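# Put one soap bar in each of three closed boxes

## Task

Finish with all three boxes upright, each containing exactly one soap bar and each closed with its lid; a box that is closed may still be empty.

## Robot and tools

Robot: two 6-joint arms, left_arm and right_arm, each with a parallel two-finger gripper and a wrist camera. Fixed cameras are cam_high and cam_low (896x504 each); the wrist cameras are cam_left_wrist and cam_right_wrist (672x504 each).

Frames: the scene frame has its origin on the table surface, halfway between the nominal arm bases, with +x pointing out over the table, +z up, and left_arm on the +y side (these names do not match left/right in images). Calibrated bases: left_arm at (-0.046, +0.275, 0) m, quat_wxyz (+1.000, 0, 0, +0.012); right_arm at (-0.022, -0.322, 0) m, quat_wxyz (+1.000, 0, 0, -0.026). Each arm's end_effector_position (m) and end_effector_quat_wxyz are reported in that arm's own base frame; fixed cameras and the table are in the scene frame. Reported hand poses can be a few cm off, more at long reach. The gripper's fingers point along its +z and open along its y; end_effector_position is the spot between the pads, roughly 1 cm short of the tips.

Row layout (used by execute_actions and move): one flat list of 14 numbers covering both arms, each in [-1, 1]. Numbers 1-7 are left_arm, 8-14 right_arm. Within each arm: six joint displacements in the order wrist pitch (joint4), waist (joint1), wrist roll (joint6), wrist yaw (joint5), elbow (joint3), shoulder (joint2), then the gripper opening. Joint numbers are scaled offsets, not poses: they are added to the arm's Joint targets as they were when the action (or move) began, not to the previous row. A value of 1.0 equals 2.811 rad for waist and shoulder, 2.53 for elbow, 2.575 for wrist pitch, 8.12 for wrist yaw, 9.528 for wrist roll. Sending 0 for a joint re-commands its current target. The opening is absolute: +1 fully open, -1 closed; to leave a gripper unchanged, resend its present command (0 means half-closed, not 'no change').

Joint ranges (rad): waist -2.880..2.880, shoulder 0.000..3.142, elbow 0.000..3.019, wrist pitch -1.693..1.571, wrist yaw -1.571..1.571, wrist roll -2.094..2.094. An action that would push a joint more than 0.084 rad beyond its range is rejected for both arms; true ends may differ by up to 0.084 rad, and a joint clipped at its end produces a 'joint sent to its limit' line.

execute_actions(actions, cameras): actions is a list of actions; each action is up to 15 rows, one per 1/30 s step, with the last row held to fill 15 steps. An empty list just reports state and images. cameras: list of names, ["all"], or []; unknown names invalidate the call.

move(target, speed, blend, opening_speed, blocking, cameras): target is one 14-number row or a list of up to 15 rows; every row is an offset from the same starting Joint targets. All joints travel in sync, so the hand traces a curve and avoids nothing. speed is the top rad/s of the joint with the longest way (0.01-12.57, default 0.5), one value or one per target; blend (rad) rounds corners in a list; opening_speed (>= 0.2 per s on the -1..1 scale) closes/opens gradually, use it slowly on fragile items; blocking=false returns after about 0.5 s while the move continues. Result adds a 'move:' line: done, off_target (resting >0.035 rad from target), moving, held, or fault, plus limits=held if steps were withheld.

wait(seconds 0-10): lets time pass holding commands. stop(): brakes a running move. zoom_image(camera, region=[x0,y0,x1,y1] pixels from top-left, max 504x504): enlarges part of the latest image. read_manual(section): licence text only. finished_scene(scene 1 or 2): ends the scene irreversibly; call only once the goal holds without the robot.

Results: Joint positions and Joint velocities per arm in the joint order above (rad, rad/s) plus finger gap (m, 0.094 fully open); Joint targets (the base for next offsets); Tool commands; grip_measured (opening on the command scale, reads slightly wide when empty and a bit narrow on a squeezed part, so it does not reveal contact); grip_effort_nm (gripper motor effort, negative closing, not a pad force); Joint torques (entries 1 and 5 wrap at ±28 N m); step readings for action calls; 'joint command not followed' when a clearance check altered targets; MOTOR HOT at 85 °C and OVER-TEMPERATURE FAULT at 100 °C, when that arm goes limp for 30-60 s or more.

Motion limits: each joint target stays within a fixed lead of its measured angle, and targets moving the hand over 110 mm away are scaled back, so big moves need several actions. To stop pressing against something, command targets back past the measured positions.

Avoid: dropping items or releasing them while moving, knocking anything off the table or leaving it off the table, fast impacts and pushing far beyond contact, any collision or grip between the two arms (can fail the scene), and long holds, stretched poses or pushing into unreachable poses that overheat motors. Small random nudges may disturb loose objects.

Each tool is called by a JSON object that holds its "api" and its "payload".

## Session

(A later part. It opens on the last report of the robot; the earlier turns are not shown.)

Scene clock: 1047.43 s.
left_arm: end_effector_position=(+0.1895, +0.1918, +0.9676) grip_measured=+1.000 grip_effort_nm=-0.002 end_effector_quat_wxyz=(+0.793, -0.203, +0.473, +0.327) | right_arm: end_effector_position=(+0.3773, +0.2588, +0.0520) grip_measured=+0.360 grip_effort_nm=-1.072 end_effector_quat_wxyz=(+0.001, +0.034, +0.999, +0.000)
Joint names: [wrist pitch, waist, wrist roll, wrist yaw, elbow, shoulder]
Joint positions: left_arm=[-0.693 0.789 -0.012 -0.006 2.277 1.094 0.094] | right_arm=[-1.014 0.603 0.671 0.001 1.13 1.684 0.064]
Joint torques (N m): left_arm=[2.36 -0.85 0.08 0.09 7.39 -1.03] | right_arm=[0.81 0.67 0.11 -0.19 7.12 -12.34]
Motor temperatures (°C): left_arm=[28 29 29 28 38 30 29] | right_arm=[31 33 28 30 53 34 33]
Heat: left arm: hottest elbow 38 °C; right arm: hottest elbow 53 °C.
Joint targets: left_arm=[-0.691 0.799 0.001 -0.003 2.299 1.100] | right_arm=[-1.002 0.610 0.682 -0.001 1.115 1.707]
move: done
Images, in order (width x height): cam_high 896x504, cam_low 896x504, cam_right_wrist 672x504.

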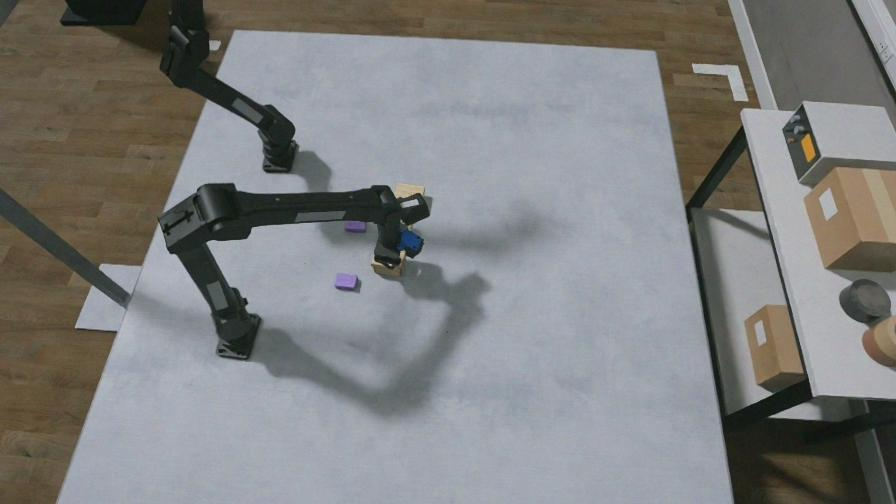

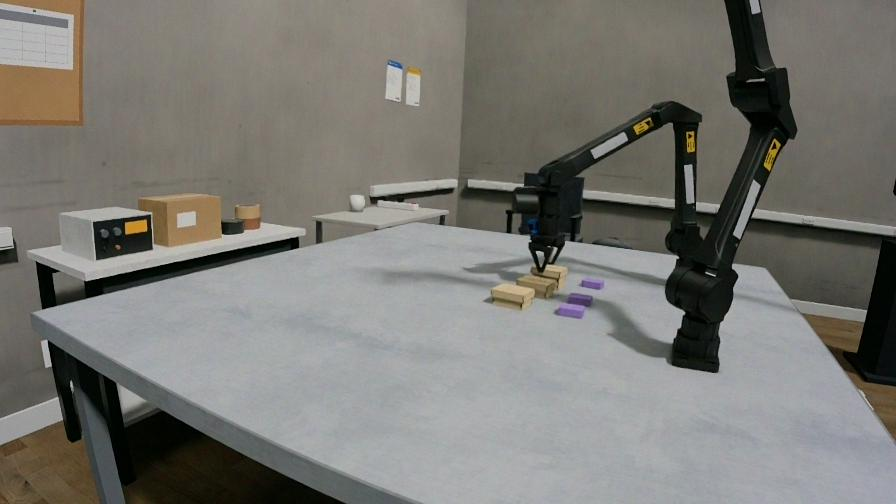

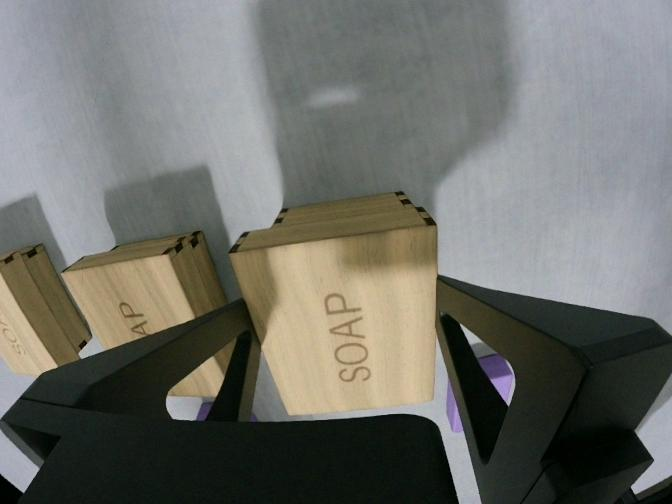

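{"api": "move", "payload": {"target": [[0,0,0,0,0,0,1,0,-0.0062,0,0,0,0,0.22],[0,0,0,0,0,0,1,0.0134,-0.0062,0,0,-0.0067,0.0063,0.22]], "speed": 0.06, "cameras": ["cam_right_wrist","cam_low"]}}

{"api": "zoom_image", "payload": {"camera": "cam_low", "region": [520, 255, 575, 300]}}

{"api": "zoom_image", "payload": {"camera": "cam_right_wrist", "region": [280, 175, 420, 255]}}

Scene clock: 1081.43 s.
left_arm: end_effector_position=(+0.1895, +0.1918, +0.9676) grip_measured=+1.000 grip_effort_nm=-0.007 end_effector_quat_wxyz=(+0.793, -0.203, +0.473, +0.327) | right_arm: end_effector_position=(+0.3791, +0.2592, +0.0513) grip_measured=+0.360 grip_effort_nm=-1.077 end_effector_quat_wxyz=(+0.005, +0.037, +0.999, +0.003)
Joint names: [wrist pitch, waist, wrist roll, wrist yaw, elbow, shoulder]
Joint positions: left_arm=[-0.693 0.789 -0.012 -0.006 2.277 1.094 0.094] | right_arm=[-1.003 0.601 0.675 0.001 1.127 1.684 0.064]
Joint torques (N m): left_arm=[2.33 -0.85 0.08 0.09 7.41 -1.08] | right_arm=[1.62 -0.73 0.06 -0.19 5.91 -10.99]
Motor temperatures (°C): left_arm=[28 29 29 28 38 30 29] | right_arm=[31 33 28 30 47 33 33]
Heat: left arm: hottest elbow 38 °C; right arm: hottest elbow 47 °C.
Joint targets: left_arm=[-0.691 0.799 0.001 -0.003 2.299 1.100] | right_arm=[-0.968 0.593 0.682 -0.001 1.098 1.725]
move: off_target (right_arm); right_arm: the shoulder is farthest, 0.040 rad from its target
Images, in order (width x height): cam_low 896x504, cam_right_wrist 672x504.

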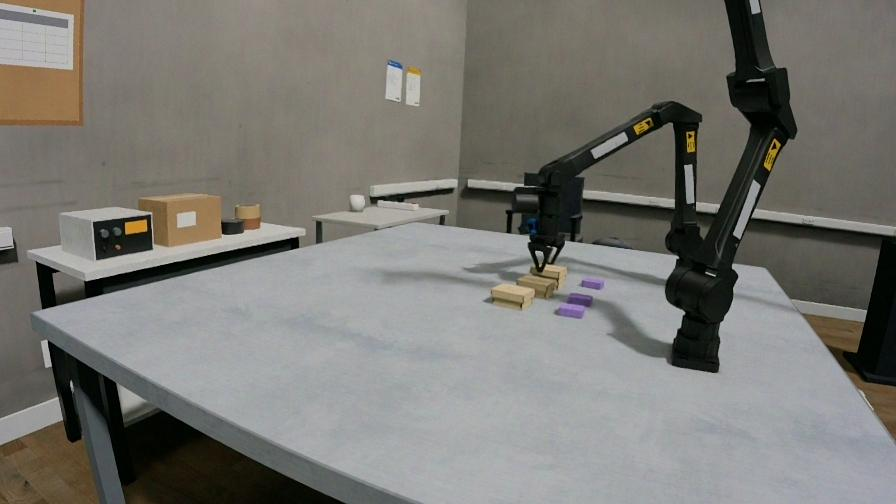

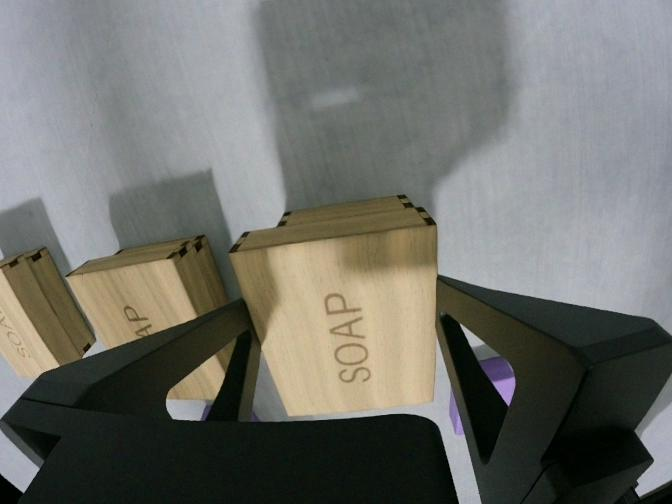

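Scaled by 9.164 from the camera's 896x504 image, which has a finer 1280x720 frame.

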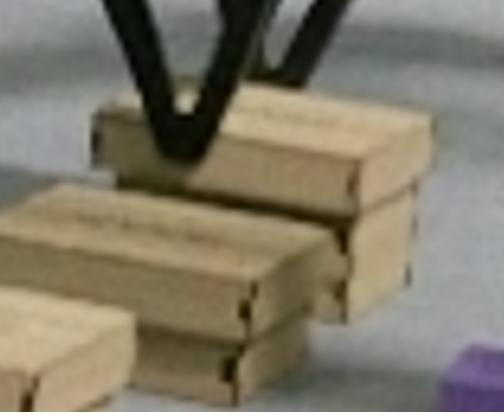

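Scaled by 3.600 from the camera's 672x504 image, which has a finer 960x720 frame.

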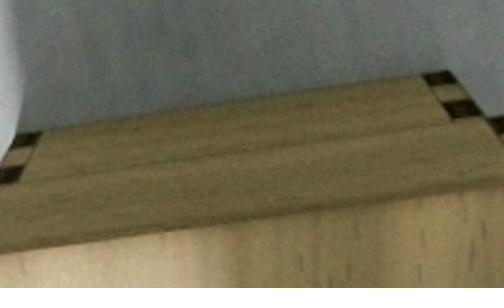

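{"api": "move", "payload": {"target": [0,0,0,0,0,0,1,-0.0194,0,0,0,0,0,0.22], "speed": 0.04, "cameras": ["cam_right_wrist","cam_low"]}}

{"api": "zoom_image", "payload": {"camera": "cam_low", "region": [520, 255, 575, 300]}}

{"api": "zoom_image", "payload": {"camera": "cam_right_wrist", "region": [280, 175, 420, 255]}}

Scene clock: 1110.67 s.
left_arm: end_effector_position=(+0.1896, +0.1918, +0.9676) grip_measured=+1.000 grip_effort_nm=-0.007 end_effector_quat_wxyz=(+0.793, -0.203, +0.473, +0.326) | right_arm: end_effector_position=(+0.3786, +0.2588, +0.0511) grip_measured=+0.360 grip_effort_nm=-1.077 end_effector_quat_wxyz=(+0.004, +0.037, +0.999, +0.002)
Joint names: [wrist pitch, waist, wrist roll, wrist yaw, elbow, shoulder]
Joint positions: left_arm=[-0.693 0.789 -0.012 -0.006 2.277 1.094 0.094] | right_arm=[-1.004 0.601 0.675 0.001 1.127 1.684 0.064]
Joint torques (N m): left_arm=[2.35 -0.79 0.09 0.1 7.39 -1.08] | right_arm=[-0.1 -0.67 0.09 -0.2 5.9 -10.93]
Heat: left arm: hottest elbow 38 °C; right arm: hottest elbow 43 °C.
Joint targets: left_arm=[-0.691 0.799 0.001 -0.003 2.299 1.100] | right_arm=[-1.017 0.593 0.682 -0.001 1.098 1.725]
move: off_target (right_arm); right_arm: the shoulder is farthest, 0.041 rad from its target
Images, in order (width x height): cam_low 896x504, cam_right_wrist 672x504.

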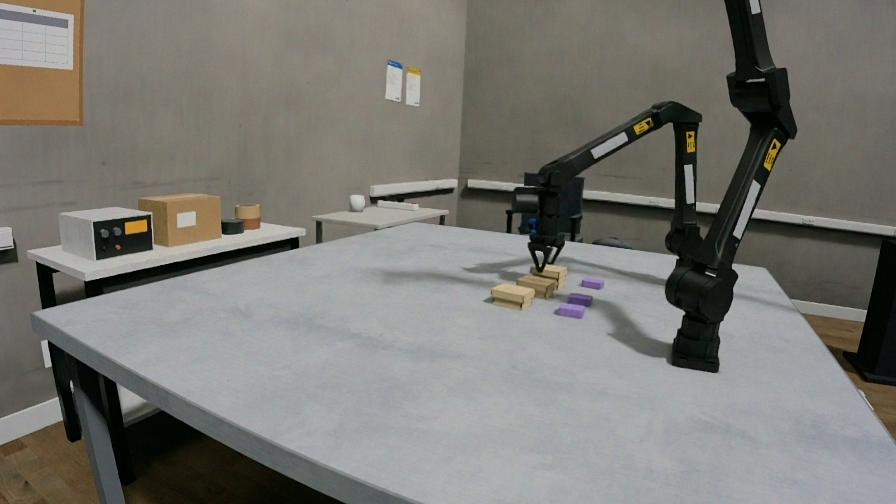

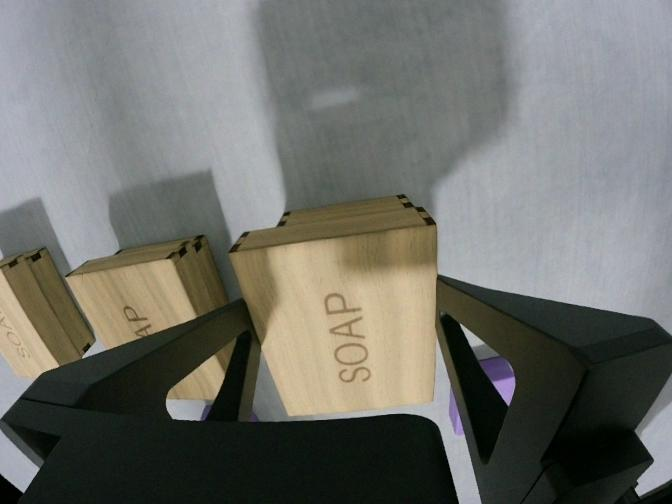

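Scaled by 9.164 from the camera's 896x504 image, which has a finer 1280x720 frame.

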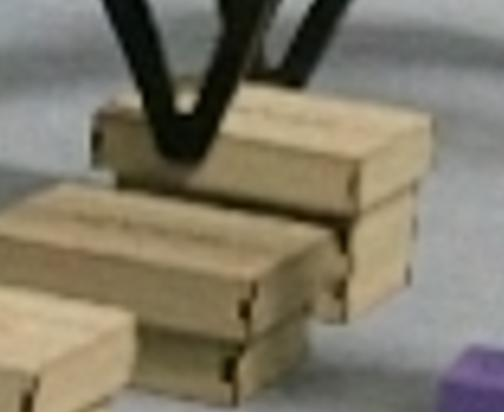

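Scaled by 3.600 from the camera's 672x504 image, which has a finer 960x720 frame.

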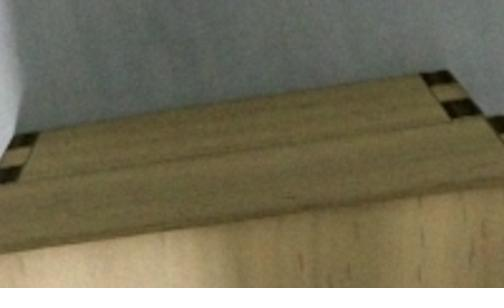

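{"api": "move", "payload": {"target": [[0,0,0,0,0,0,1,0.0019,0,0,0,0.0265,-0.0125,0.22],[0,0,0,0,0,0,1,-0.0206,-0.0014,0,0,0.0407,-0.027,0.22],[0,0,0,0,0,0,1,-0.0155,-0.0014,0,0,0.0162,-0.0203,0.22],[0,0,0,0,0,0,1,0.0017,-0.0014,0,0,0.0072,-0.0098,0.22]], "speed": 0.1, "cameras": ["cam_right_wrist","cam_low"]}}

{"api": "zoom_image", "payload": {"camera": "cam_low", "region": [520, 255, 575, 300]}}

{"api": "zoom_image", "payload": {"camera": "cam_right_wrist", "region": [240, 175, 450, 275]}}

Scene clock: 1150.03 s.
left_arm: end_effector_position=(+0.1896, +0.1918, +0.9676) grip_measured=+1.000 grip_effort_nm=-0.002 end_effector_quat_wxyz=(+0.793, -0.203, +0.473, +0.326) | right_arm: end_effector_position=(+0.3770, +0.2557, +0.0551) grip_measured=+0.360 grip_effort_nm=-1.077 end_effector_quat_wxyz=(+0.001, +0.039, +0.999, +0.000)
Joint names: [wrist pitch, waist, wrist roll, wrist yaw, elbow, shoulder]
Joint positions: left_arm=[-0.693 0.789 -0.012 -0.006 2.277 1.094 0.094] | right_arm=[-1.022 0.597 0.675 0.001 1.129 1.676 0.064]
Joint torques (N m): left_arm=[2.35 -0.79 0.08 0.09 7.41 -1.03] | right_arm=[0.47 -0.67 0.08 -0.2 7.34 -12.57]
Motor temperatures (°C): left_arm=[28 29 29 28 38 30 29] | right_arm=[30 33 28 30 42 33 33]
Heat: left arm: hottest elbow 38 °C; right arm: hottest elbow 42 °C.
Joint targets: left_arm=[-0.691 0.799 0.001 -0.003 2.299 1.100] | right_arm=[-1.013 0.589 0.682 -0.001 1.116 1.697]
move: done
Images, in order (width x height): cam_low 896x504, cam_right_wrist 672x504.

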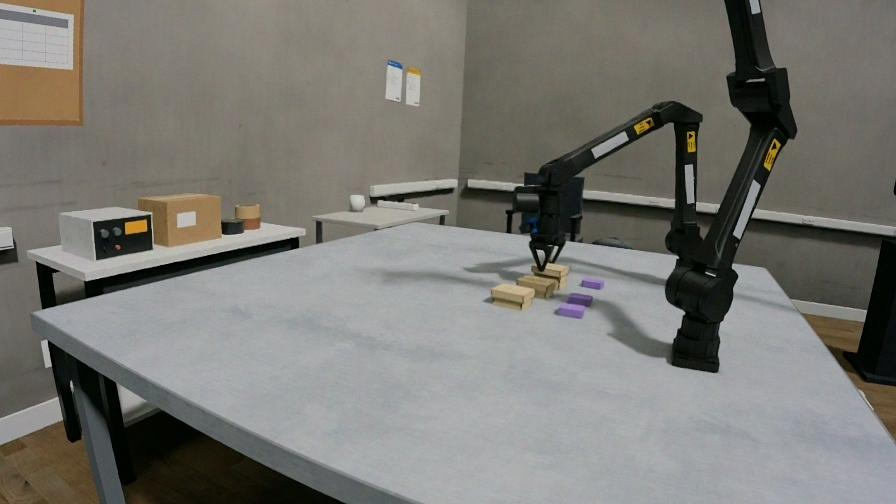

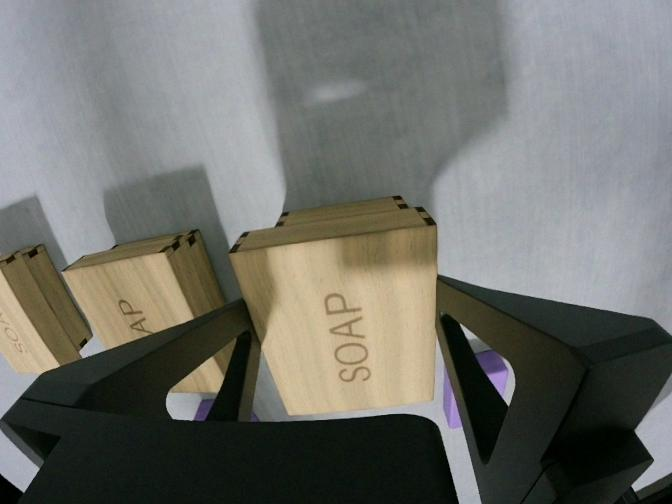

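Scaled by 9.164 from the camera's 896x504 image, which has a finer 1280x720 frame.

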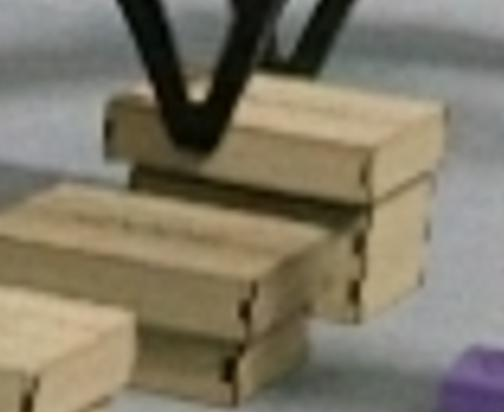

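Scaled by 2.400 from the camera's 672x504 image, which has a finer 960x720 frame.

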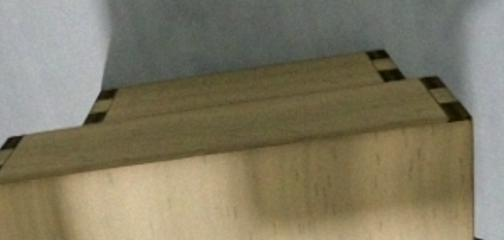

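{"api": "move", "payload": {"target": [[0,0,0,0,0,0,1,-0.0191,0,0,0,0.0289,-0.0192,0.22],[0,0,0,0,0,0,1,-0.0141,0,0,0,0.0042,-0.012,0.22],[0,0,0,0,0,0,1,0.0002,0,0,0,-0.0037,-0.0031,0.22]], "speed": 0.1, "cameras": ["cam_right_wrist","cam_low"]}}

{"api": "zoom_image", "payload": {"camera": "cam_low", "region": [520, 255, 575, 300]}}

{"api": "zoom_image", "payload": {"camera": "cam_right_wrist", "region": [240, 175, 450, 275]}}

Scene clock: 1173.73 s.
left_arm: end_effector_position=(+0.1896, +0.1918, +0.9676) grip_measured=+1.000 grip_effort_nm=-0.002 end_effector_quat_wxyz=(+0.793, -0.203, +0.473, +0.326) | right_arm: end_effector_position=(+0.3746, +0.2538, +0.0565) grip_measured=+0.360 grip_effort_nm=-1.072 end_effector_quat_wxyz=(+0.001, +0.039, +0.999, +0.000)
Joint names: [wrist pitch, waist, wrist roll, wrist yaw, elbow, shoulder]
Joint positions: left_arm=[-0.693 0.789 -0.012 -0.006 2.277 1.094 0.094] | right_arm=[-1.022 0.597 0.675 0.001 1.12 1.667 0.064]
Joint torques (N m): left_arm=[2.35 -0.85 0.08 0.09 7.39 -1.08] | right_arm=[0.64 -0.67 0.08 -0.19 7.31 -12.28]
Heat: left arm: hottest elbow 38 °C; right arm: hottest elbow 44 °C.
Joint targets: left_arm=[-0.691 0.799 0.001 -0.003 2.299 1.100] | right_arm=[-1.013 0.589 0.682 -0.001 1.107 1.689]
move: done
Images, in order (width x height): cam_low 896x504, cam_right_wrist 672x504.

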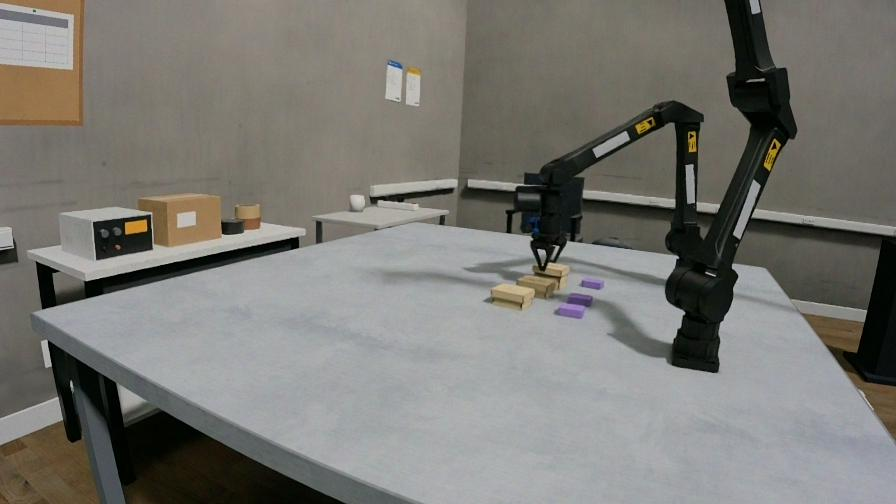

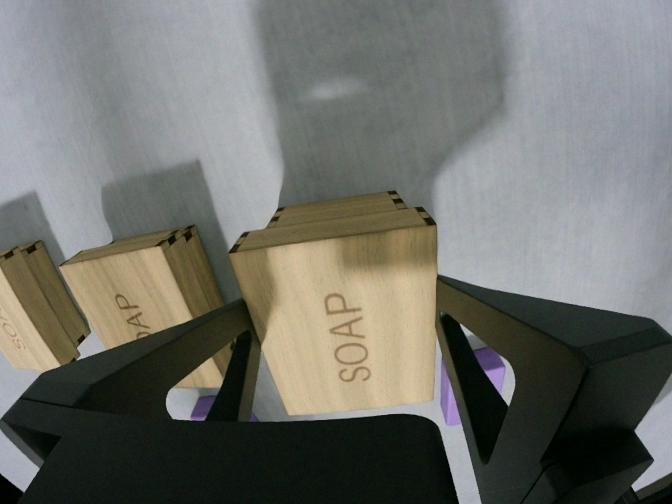

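Scaled by 9.164 from the camera's 896x504 image, which has a finer 1280x720 frame.

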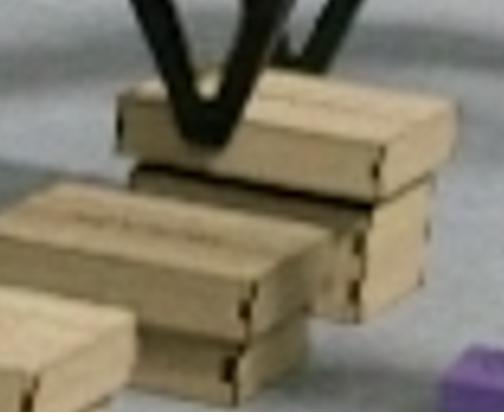

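Scaled by 2.400 from the camera's 672x504 image, which has a finer 960x720 frame.

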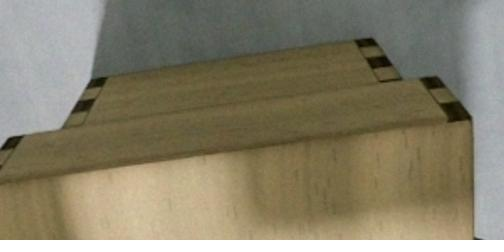

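{"api": "move", "payload": {"target": [0,0,0,0,0,0,1,0.0175,0,0,0,-0.0083,0.0099,0.22], "speed": 0.06, "cameras": ["cam_right_wrist","cam_low"]}}

{"api": "zoom_image", "payload": {"camera": "cam_low", "region": [520, 255, 575, 300]}}

{"api": "zoom_image", "payload": {"camera": "cam_right_wrist", "region": [240, 175, 450, 275]}}

Scene clock: 1191.67 s.
left_arm: end_effector_position=(+0.1896, +0.1918, +0.9676) grip_measured=+1.000 grip_effort_nm=-0.007 end_effector_quat_wxyz=(+0.793, -0.203, +0.473, +0.326) | right_arm: end_effector_position=(+0.3756, +0.2545, +0.0514) grip_measured=+0.360 grip_effort_nm=-1.077 end_effector_quat_wxyz=(+0.004, +0.039, +0.999, +0.002)
Joint names: [wrist pitch, waist, wrist roll, wrist yaw, elbow, shoulder]
Joint positions: left_arm=[-0.693 0.789 -0.012 -0.006 2.277 1.094 0.094] | right_arm=[-1.001 0.597 0.675 0.001 1.113 1.673 0.064]
Joint torques (N m): left_arm=[2.33 -0.79 0.08 0.09 7.41 -1.03] | right_arm=[1.59 -0.73 0.07 -0.19 6.16 -10.52]
Heat: left arm: hottest elbow 38 °C; right arm: hottest elbow 43 °C.
Joint targets: left_arm=[-0.691 0.799 0.001 -0.003 2.299 1.100] | right_arm=[-0.968 0.589 0.682 -0.001 1.086 1.716]
move: off_target (right_arm); right_arm: the shoulder is farthest, 0.044 rad from its target
Images, in order (width x height): cam_low 896x504, cam_right_wrist 672x504.

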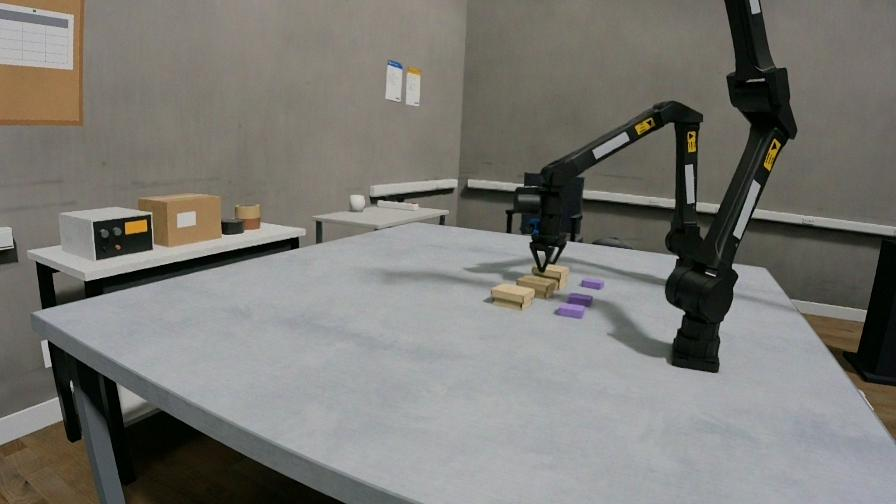

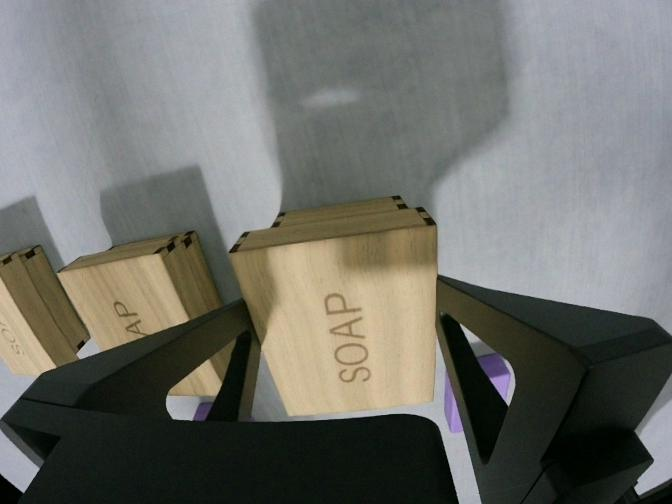

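Scaled by 9.164 from the camera's 896x504 image, which has a finer 1280x720 frame.

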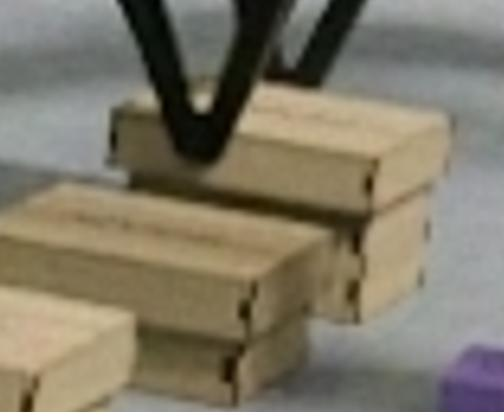

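Scaled by 2.400 from the camera's 672x504 image, which has a finer 960x720 frame.

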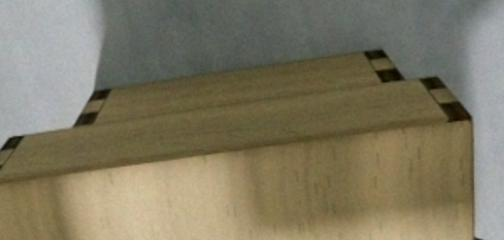

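{"api": "move", "payload": {"target": [[0,0,0,0,0,0,1,-0.0146,0,0,0,0.0265,-0.0139,0.22],[0,0,0,0,0,0,1,-0.0284,0,0,0,0.0372,-0.0249,0.22],[0,0,0,0,0,0,1,-0.0344,-0.0004,0,0,0.0387,-0.0256,0.22],[0,0,0,0,0,0,1,-0.0293,-0.0004,0,0,0.0142,-0.0185,0.22],[0,0,0,0,0,0,1,-0.0166,-0.0004,0,0,0.0072,-0.0101,0.22],[0,0,0,0,0,0,1,-0.0104,-0.0004,0,0,0.0039,-0.007,0.22]], "speed": 0.1, "cameras": ["cam_right_wrist","cam_low"]}}

{"api": "zoom_image", "payload": {"camera": "cam_low", "region": [520, 255, 575, 300]}}

{"api": "zoom_image", "payload": {"camera": "cam_right_wrist", "region": [240, 175, 450, 275]}}

Scene clock: 1258.10 s.
left_arm: end_effector_position=(+0.1896, +0.1918, +0.9676) grip_measured=+1.000 grip_effort_nm=-0.012 end_effector_quat_wxyz=(+0.793, -0.203, +0.473, +0.326) | right_arm: end_effector_position=(+0.3736, +0.2526, +0.0486) grip_measured=+0.360 grip_effort_nm=-1.092 end_effector_quat_wxyz=(+0.000, +0.040, +0.999, -0.001)
Joint names: [wrist pitch, waist, wrist roll, wrist yaw, elbow, shoulder]
Joint positions: left_arm=[-0.693 0.789 -0.012 -0.006 2.277 1.094 0.094] | right_arm=[-1.003 0.596 0.675 0.001 1.108 1.676 0.064]
Joint torques (N m): left_arm=[2.33 -0.79 0.08 0.09 7.39 -1.03] | right_arm=[0.72 -0.67 0.08 -0.19 7.23 -12.28]
Heat: left arm: hottest elbow 38 °C; right arm: hottest elbow 43 °C.
Joint targets: left_arm=[-0.691 0.799 0.001 -0.003 2.299 1.100] | right_arm=[-0.995 0.588 0.682 -0.001 1.095 1.697]
move: done
Images, in order (width x height): cam_low 896x504, cam_right_wrist 672x504.

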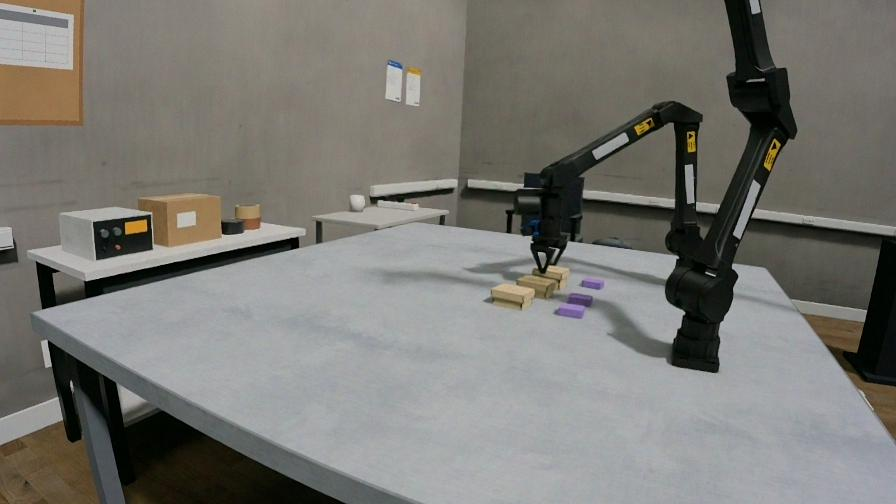

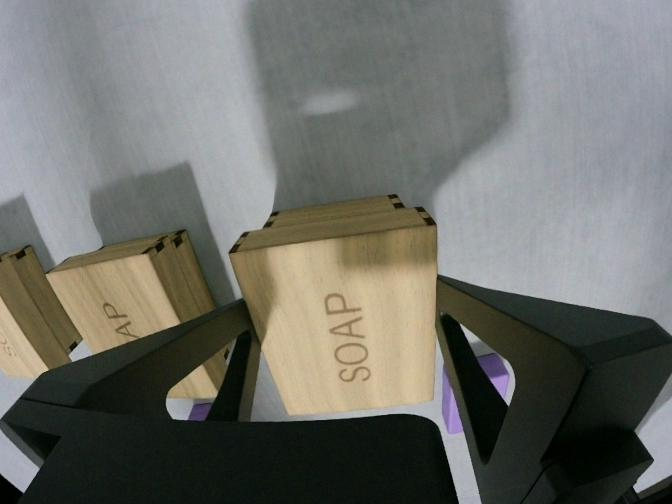

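Scaled by 9.164 from the camera's 896x504 image, which has a finer 1280x720 frame.

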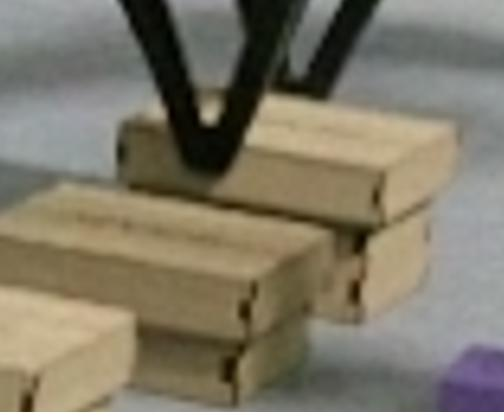

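Scaled by 2.400 from the camera's 672x504 image, which has a finer 960x720 frame.

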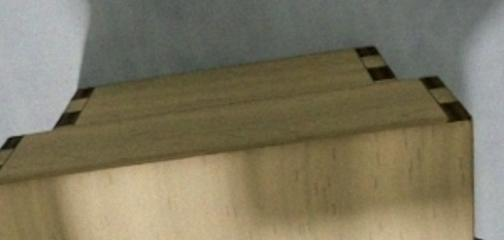

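{"api": "move", "payload": {"target": [0,0,0,0,0,0,1,0.0124,0,0,0,-0.0051,0.006,0.22], "speed": 0.06, "cameras": ["cam_low"]}}

{"api": "zoom_image", "payload": {"camera": "cam_low", "region": [520, 255, 575, 300]}}

Scene clock: 1273.40 s.
left_arm: end_effector_position=(+0.1896, +0.1918, +0.9676) grip_measured=+1.000 grip_effort_nm=-0.007 end_effector_quat_wxyz=(+0.793, -0.203, +0.473, +0.326) | right_arm: end_effector_position=(+0.3745, +0.2531, +0.0383) grip_measured=+0.360 grip_effort_nm=-1.082 end_effector_quat_wxyz=(+0.002, +0.040, +0.999, +0.001)
Joint names: [wrist pitch, waist, wrist roll, wrist yaw, elbow, shoulder]
Joint positions: left_arm=[-0.693 0.789 -0.012 -0.006 2.277 1.094 0.094] | right_arm=[-0.971 0.596 0.675 0.001 1.096 1.691 0.064]
Joint torques (N m): left_arm=[2.33 -0.85 0.08 0.09 7.41 -1.08] | right_arm=[0.66 -0.67 0.07 -0.18 7.05 -12.28]
Heat: left arm: hottest elbow 38 °C; right arm: hottest elbow 43 °C.
Joint targets: left_arm=[-0.691 0.799 0.001 -0.003 2.299 1.100] | right_arm=[-0.962 0.588 0.682 -0.001 1.083 1.714]
move: done
Images, in order (width x height): cam_low 896x504.

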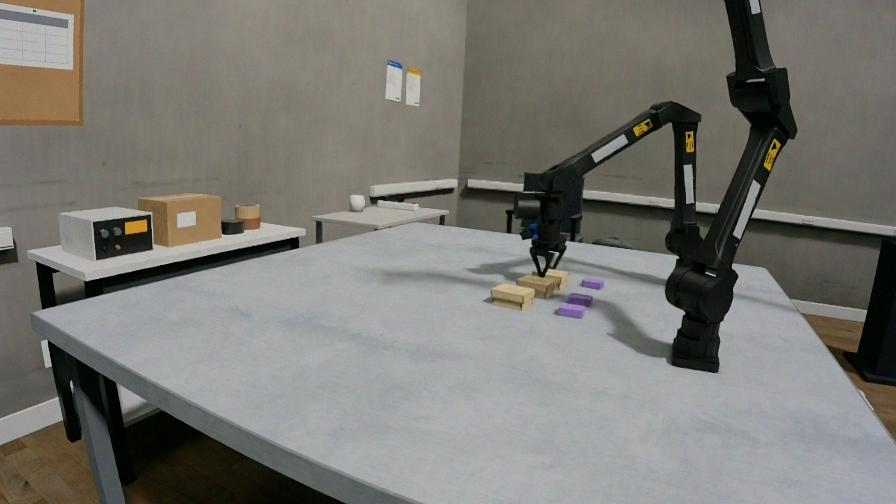

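Scaled by 9.164 from the camera's 896x504 image, which has a finer 1280x720 frame.

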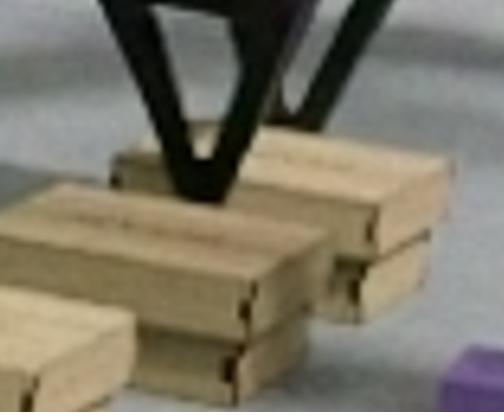

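{"api": "move", "payload": {"target": [[0,0,0,0,0,0,1,0,0,0,0,0,0,0.72],[0,0,0,0,0,0,1,0,0,0,0,0.018,-0.008,0.72],[0,0,0,0,0,0,1,-0.0713,0,0,0,0.0589,-0.0393,0.72],[0,0,0,0,0,0,1,-0.1274,0.1028,0.0277,0,0.2545,0.095,0.72]], "speed": [0.3,0.3,0.3,0.5], "opening_speed": 0.8, "cameras": ["cam_right_wrist","cam_low","cam_high"]}}

{"api": "zoom_image", "payload": {"camera": "cam_low", "region": [480, 250, 580, 320]}}

Scene clock: 1312.17 s.
left_arm: end_effector_position=(+0.1896, +0.1918, +0.9676) grip_measured=+1.000 grip_effort_nm=-0.012 end_effector_quat_wxyz=(+0.793, -0.203, +0.473, +0.326) | right_arm: end_effector_position=(+0.3781, +0.4573, +0.1026) grip_measured=+0.718 grip_effort_nm=0.042 end_effector_quat_wxyz=(+0.001, +0.026, +1.000, +0.001)
Joint names: [wrist pitch, waist, wrist roll, wrist yaw, elbow, shoulder]
Joint positions: left_arm=[-0.693 0.789 -0.012 -0.006 2.277 1.094 0.094] | right_arm=[-1.283 0.881 0.934 0 1.668 1.954 0.081]
Joint torques (N m): left_arm=[2.33 -0.79 0.08 0.09 7.41 -1.08] | right_arm=[0.08 -0.32 0.11 -0.13 14.32 -17.26]
Heat: left arm: hottest elbow 38 °C; right arm: hottest elbow 44 °C.
Joint targets: left_arm=[-0.691 0.799 0.001 -0.003 2.299 1.100] | right_arm=[-1.290 0.877 0.946 -0.001 1.726 1.981]
move: off_target (right_arm); right_arm: the elbow is farthest, 0.059 rad from its target
Images, in order (width x height): cam_high 896x504, cam_low 896x504, cam_right_wrist 672x504.

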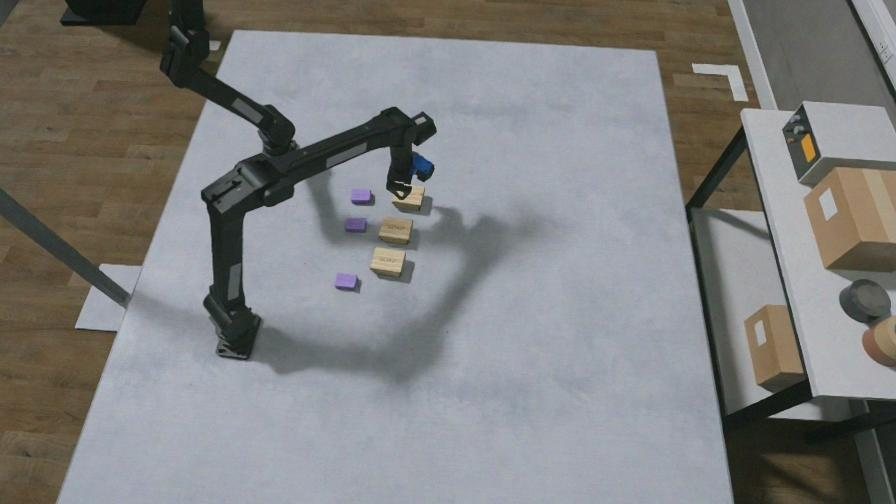

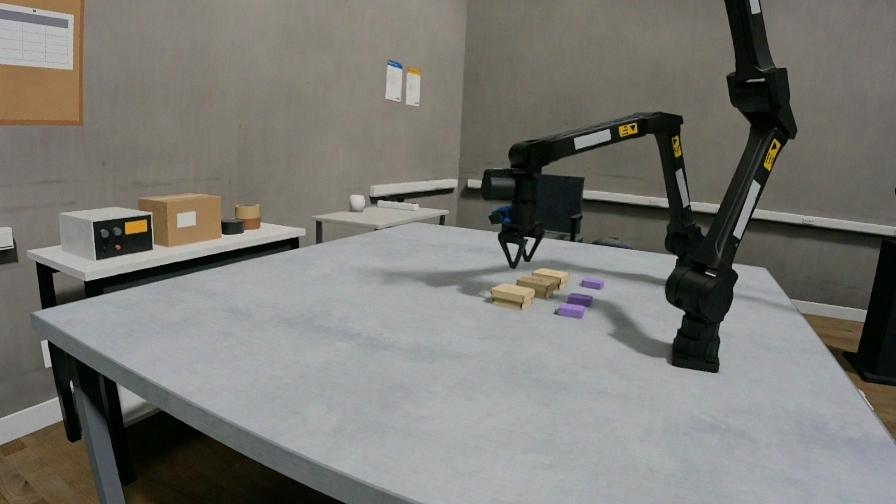

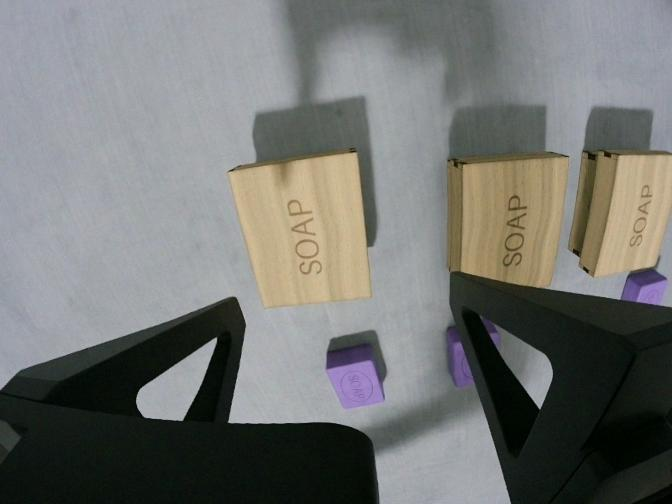

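Scaled by 5.040 from the camera's 896x504 image, which has a finer 1280x720 frame.

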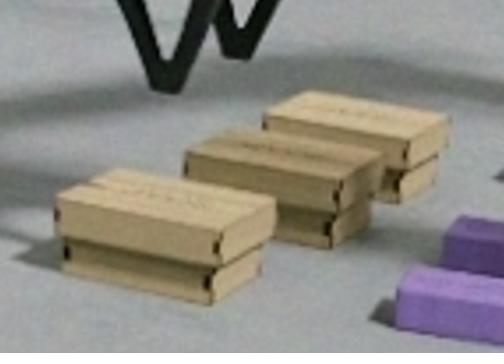

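{"api": "move", "payload": {"target": [0,0,0,0,0,0,1,0.0303,0.0036,0.0005,0,0.0166,0.0381,0.72], "speed": 0.25, "cameras": ["cam_right_wrist"]}}

Scene clock: 1336.77 s.
left_arm: end_effector_position=(+0.1896, +0.1918, +0.9676) grip_measured=+1.000 grip_effort_nm=-0.012 end_effector_quat_wxyz=(+0.793, -0.203, +0.473, +0.326) | right_arm: end_effector_position=(+0.3941, +0.4767, +0.0511) grip_measured=+0.718 grip_effort_nm=0.042 end_effector_quat_wxyz=(-0.002, +0.029, +1.000, -0.003)
Joint names: [wrist pitch, waist, wrist roll, wrist yaw, elbow, shoulder]
Joint positions: left_arm=[-0.693 0.789 -0.012 -0.006 2.277 1.094 0.094] | right_arm=[-1.221 0.881 0.939 0 1.712 2.069 0.081]
Joint torques (N m): left_arm=[2.35 -0.79 0.09 0.09 7.41 -1.08] | right_arm=[0.66 0.56 0.11 -0.13 13.9 -18.9]
Motor temperatures (°C): left_arm=[27 29 29 28 38 30 29] | right_arm=[30 32 28 30 51 35 32]
Heat: left arm: hottest elbow 38 °C; right arm: hottest elbow 51 °C.
Joint targets: left_arm=[-0.691 0.799 0.001 -0.003 2.299 1.100] | right_arm=[-1.212 0.887 0.951 -0.001 1.768 2.088]
move: off_target (right_arm); right_arm: the elbow is farthest, 0.056 rad from its target
Images, in order (width x height): cam_right_wrist 672x504.

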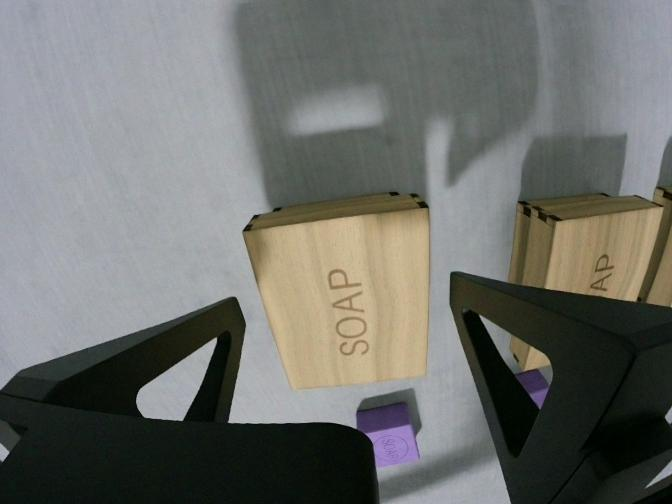

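{"api": "move", "payload": {"target": [[0,0,0,0,0,0,1,0,0,0,0,-0.0253,0,0.72],[0,0,0,0,0,0,1,0.0177,0,0,0,-0.0377,0.005,0.72],[0,0,0,0,0,0,1,0.0177,0,0,0,-0.0377,0.005,0.25]], "speed": 0.15, "opening_speed": 0.4, "cameras": ["cam_right_wrist","cam_low"]}}

{"api": "zoom_image", "payload": {"camera": "cam_right_wrist", "region": [220, 180, 460, 430]}}

{"api": "zoom_image", "payload": {"camera": "cam_low", "region": [480, 260, 560, 320]}}

Scene clock: 1362.70 s.
left_arm: end_effector_position=(+0.1896, +0.1918, +0.9676) grip_measured=+1.000 grip_effort_nm=-0.007 end_effector_quat_wxyz=(+0.793, -0.203, +0.473, +0.326) | right_arm: end_effector_position=(+0.3951, +0.4779, +0.0410) grip_measured=+0.338 grip_effort_nm=-1.018 end_effector_quat_wxyz=(+0.003, +0.029, +1.000, +0.004)
Joint names: [wrist pitch, waist, wrist roll, wrist yaw, elbow, shoulder]
Joint positions: left_arm=[-0.693 0.789 -0.012 -0.006 2.277 1.094 0.094] | right_arm=[-1.175 0.881 0.939 0 1.687 2.072 0.063]
Joint torques (N m): left_arm=[2.35 -0.79 0.08 0.09 7.41 -1.08] | right_arm=[0.7 0.56 0.12 -0.14 7.88 -18.14]
Heat: left arm: hottest elbow 38 °C; right arm: hottest elbow 53 °C.
Joint targets: left_arm=[-0.691 0.799 0.001 -0.003 2.299 1.100] | right_arm=[-1.167 0.887 0.951 -0.001 1.673 2.102]
move: done
Images, in order (width x height): cam_low 896x504, cam_right_wrist 672x504.

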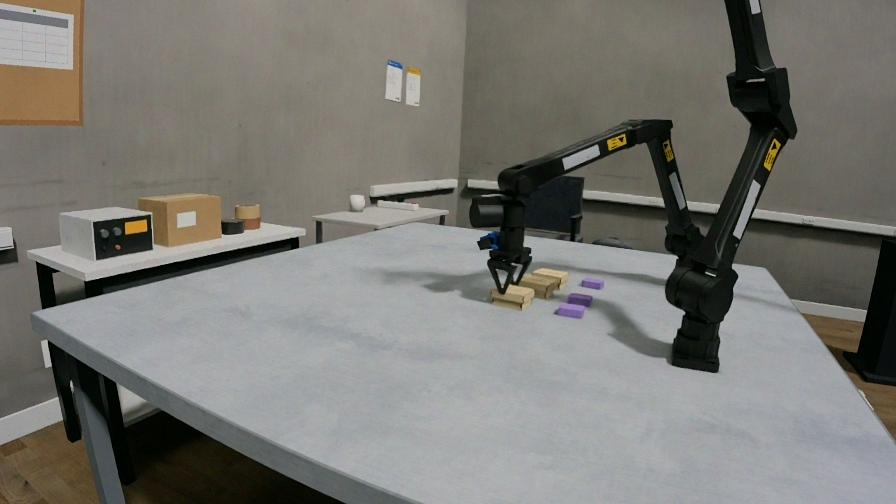

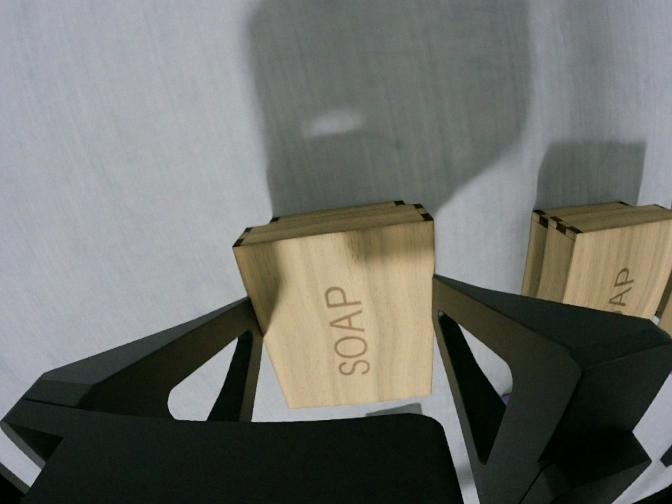

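Scaled by 2.016 from the camera's 672x504 image, which has a finer 960x720 frame.

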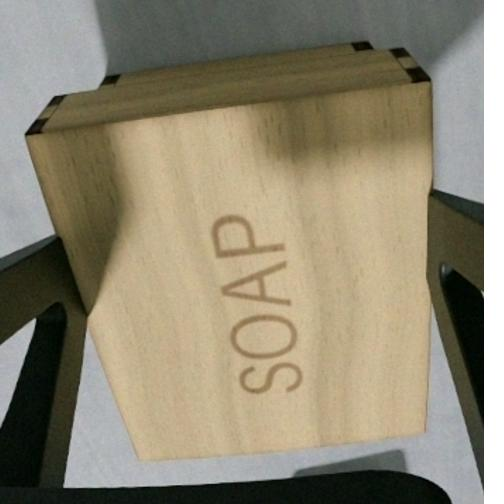

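Scaled by 6.300 from the camera's 896x504 image, which has a finer 1280x720 frame.

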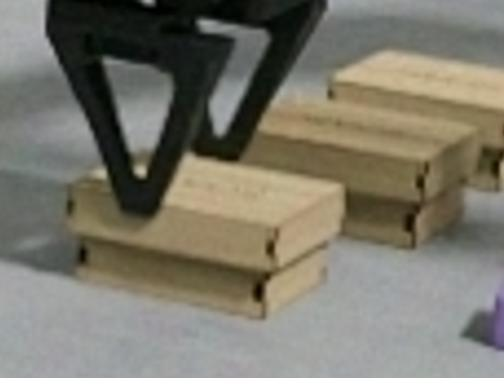

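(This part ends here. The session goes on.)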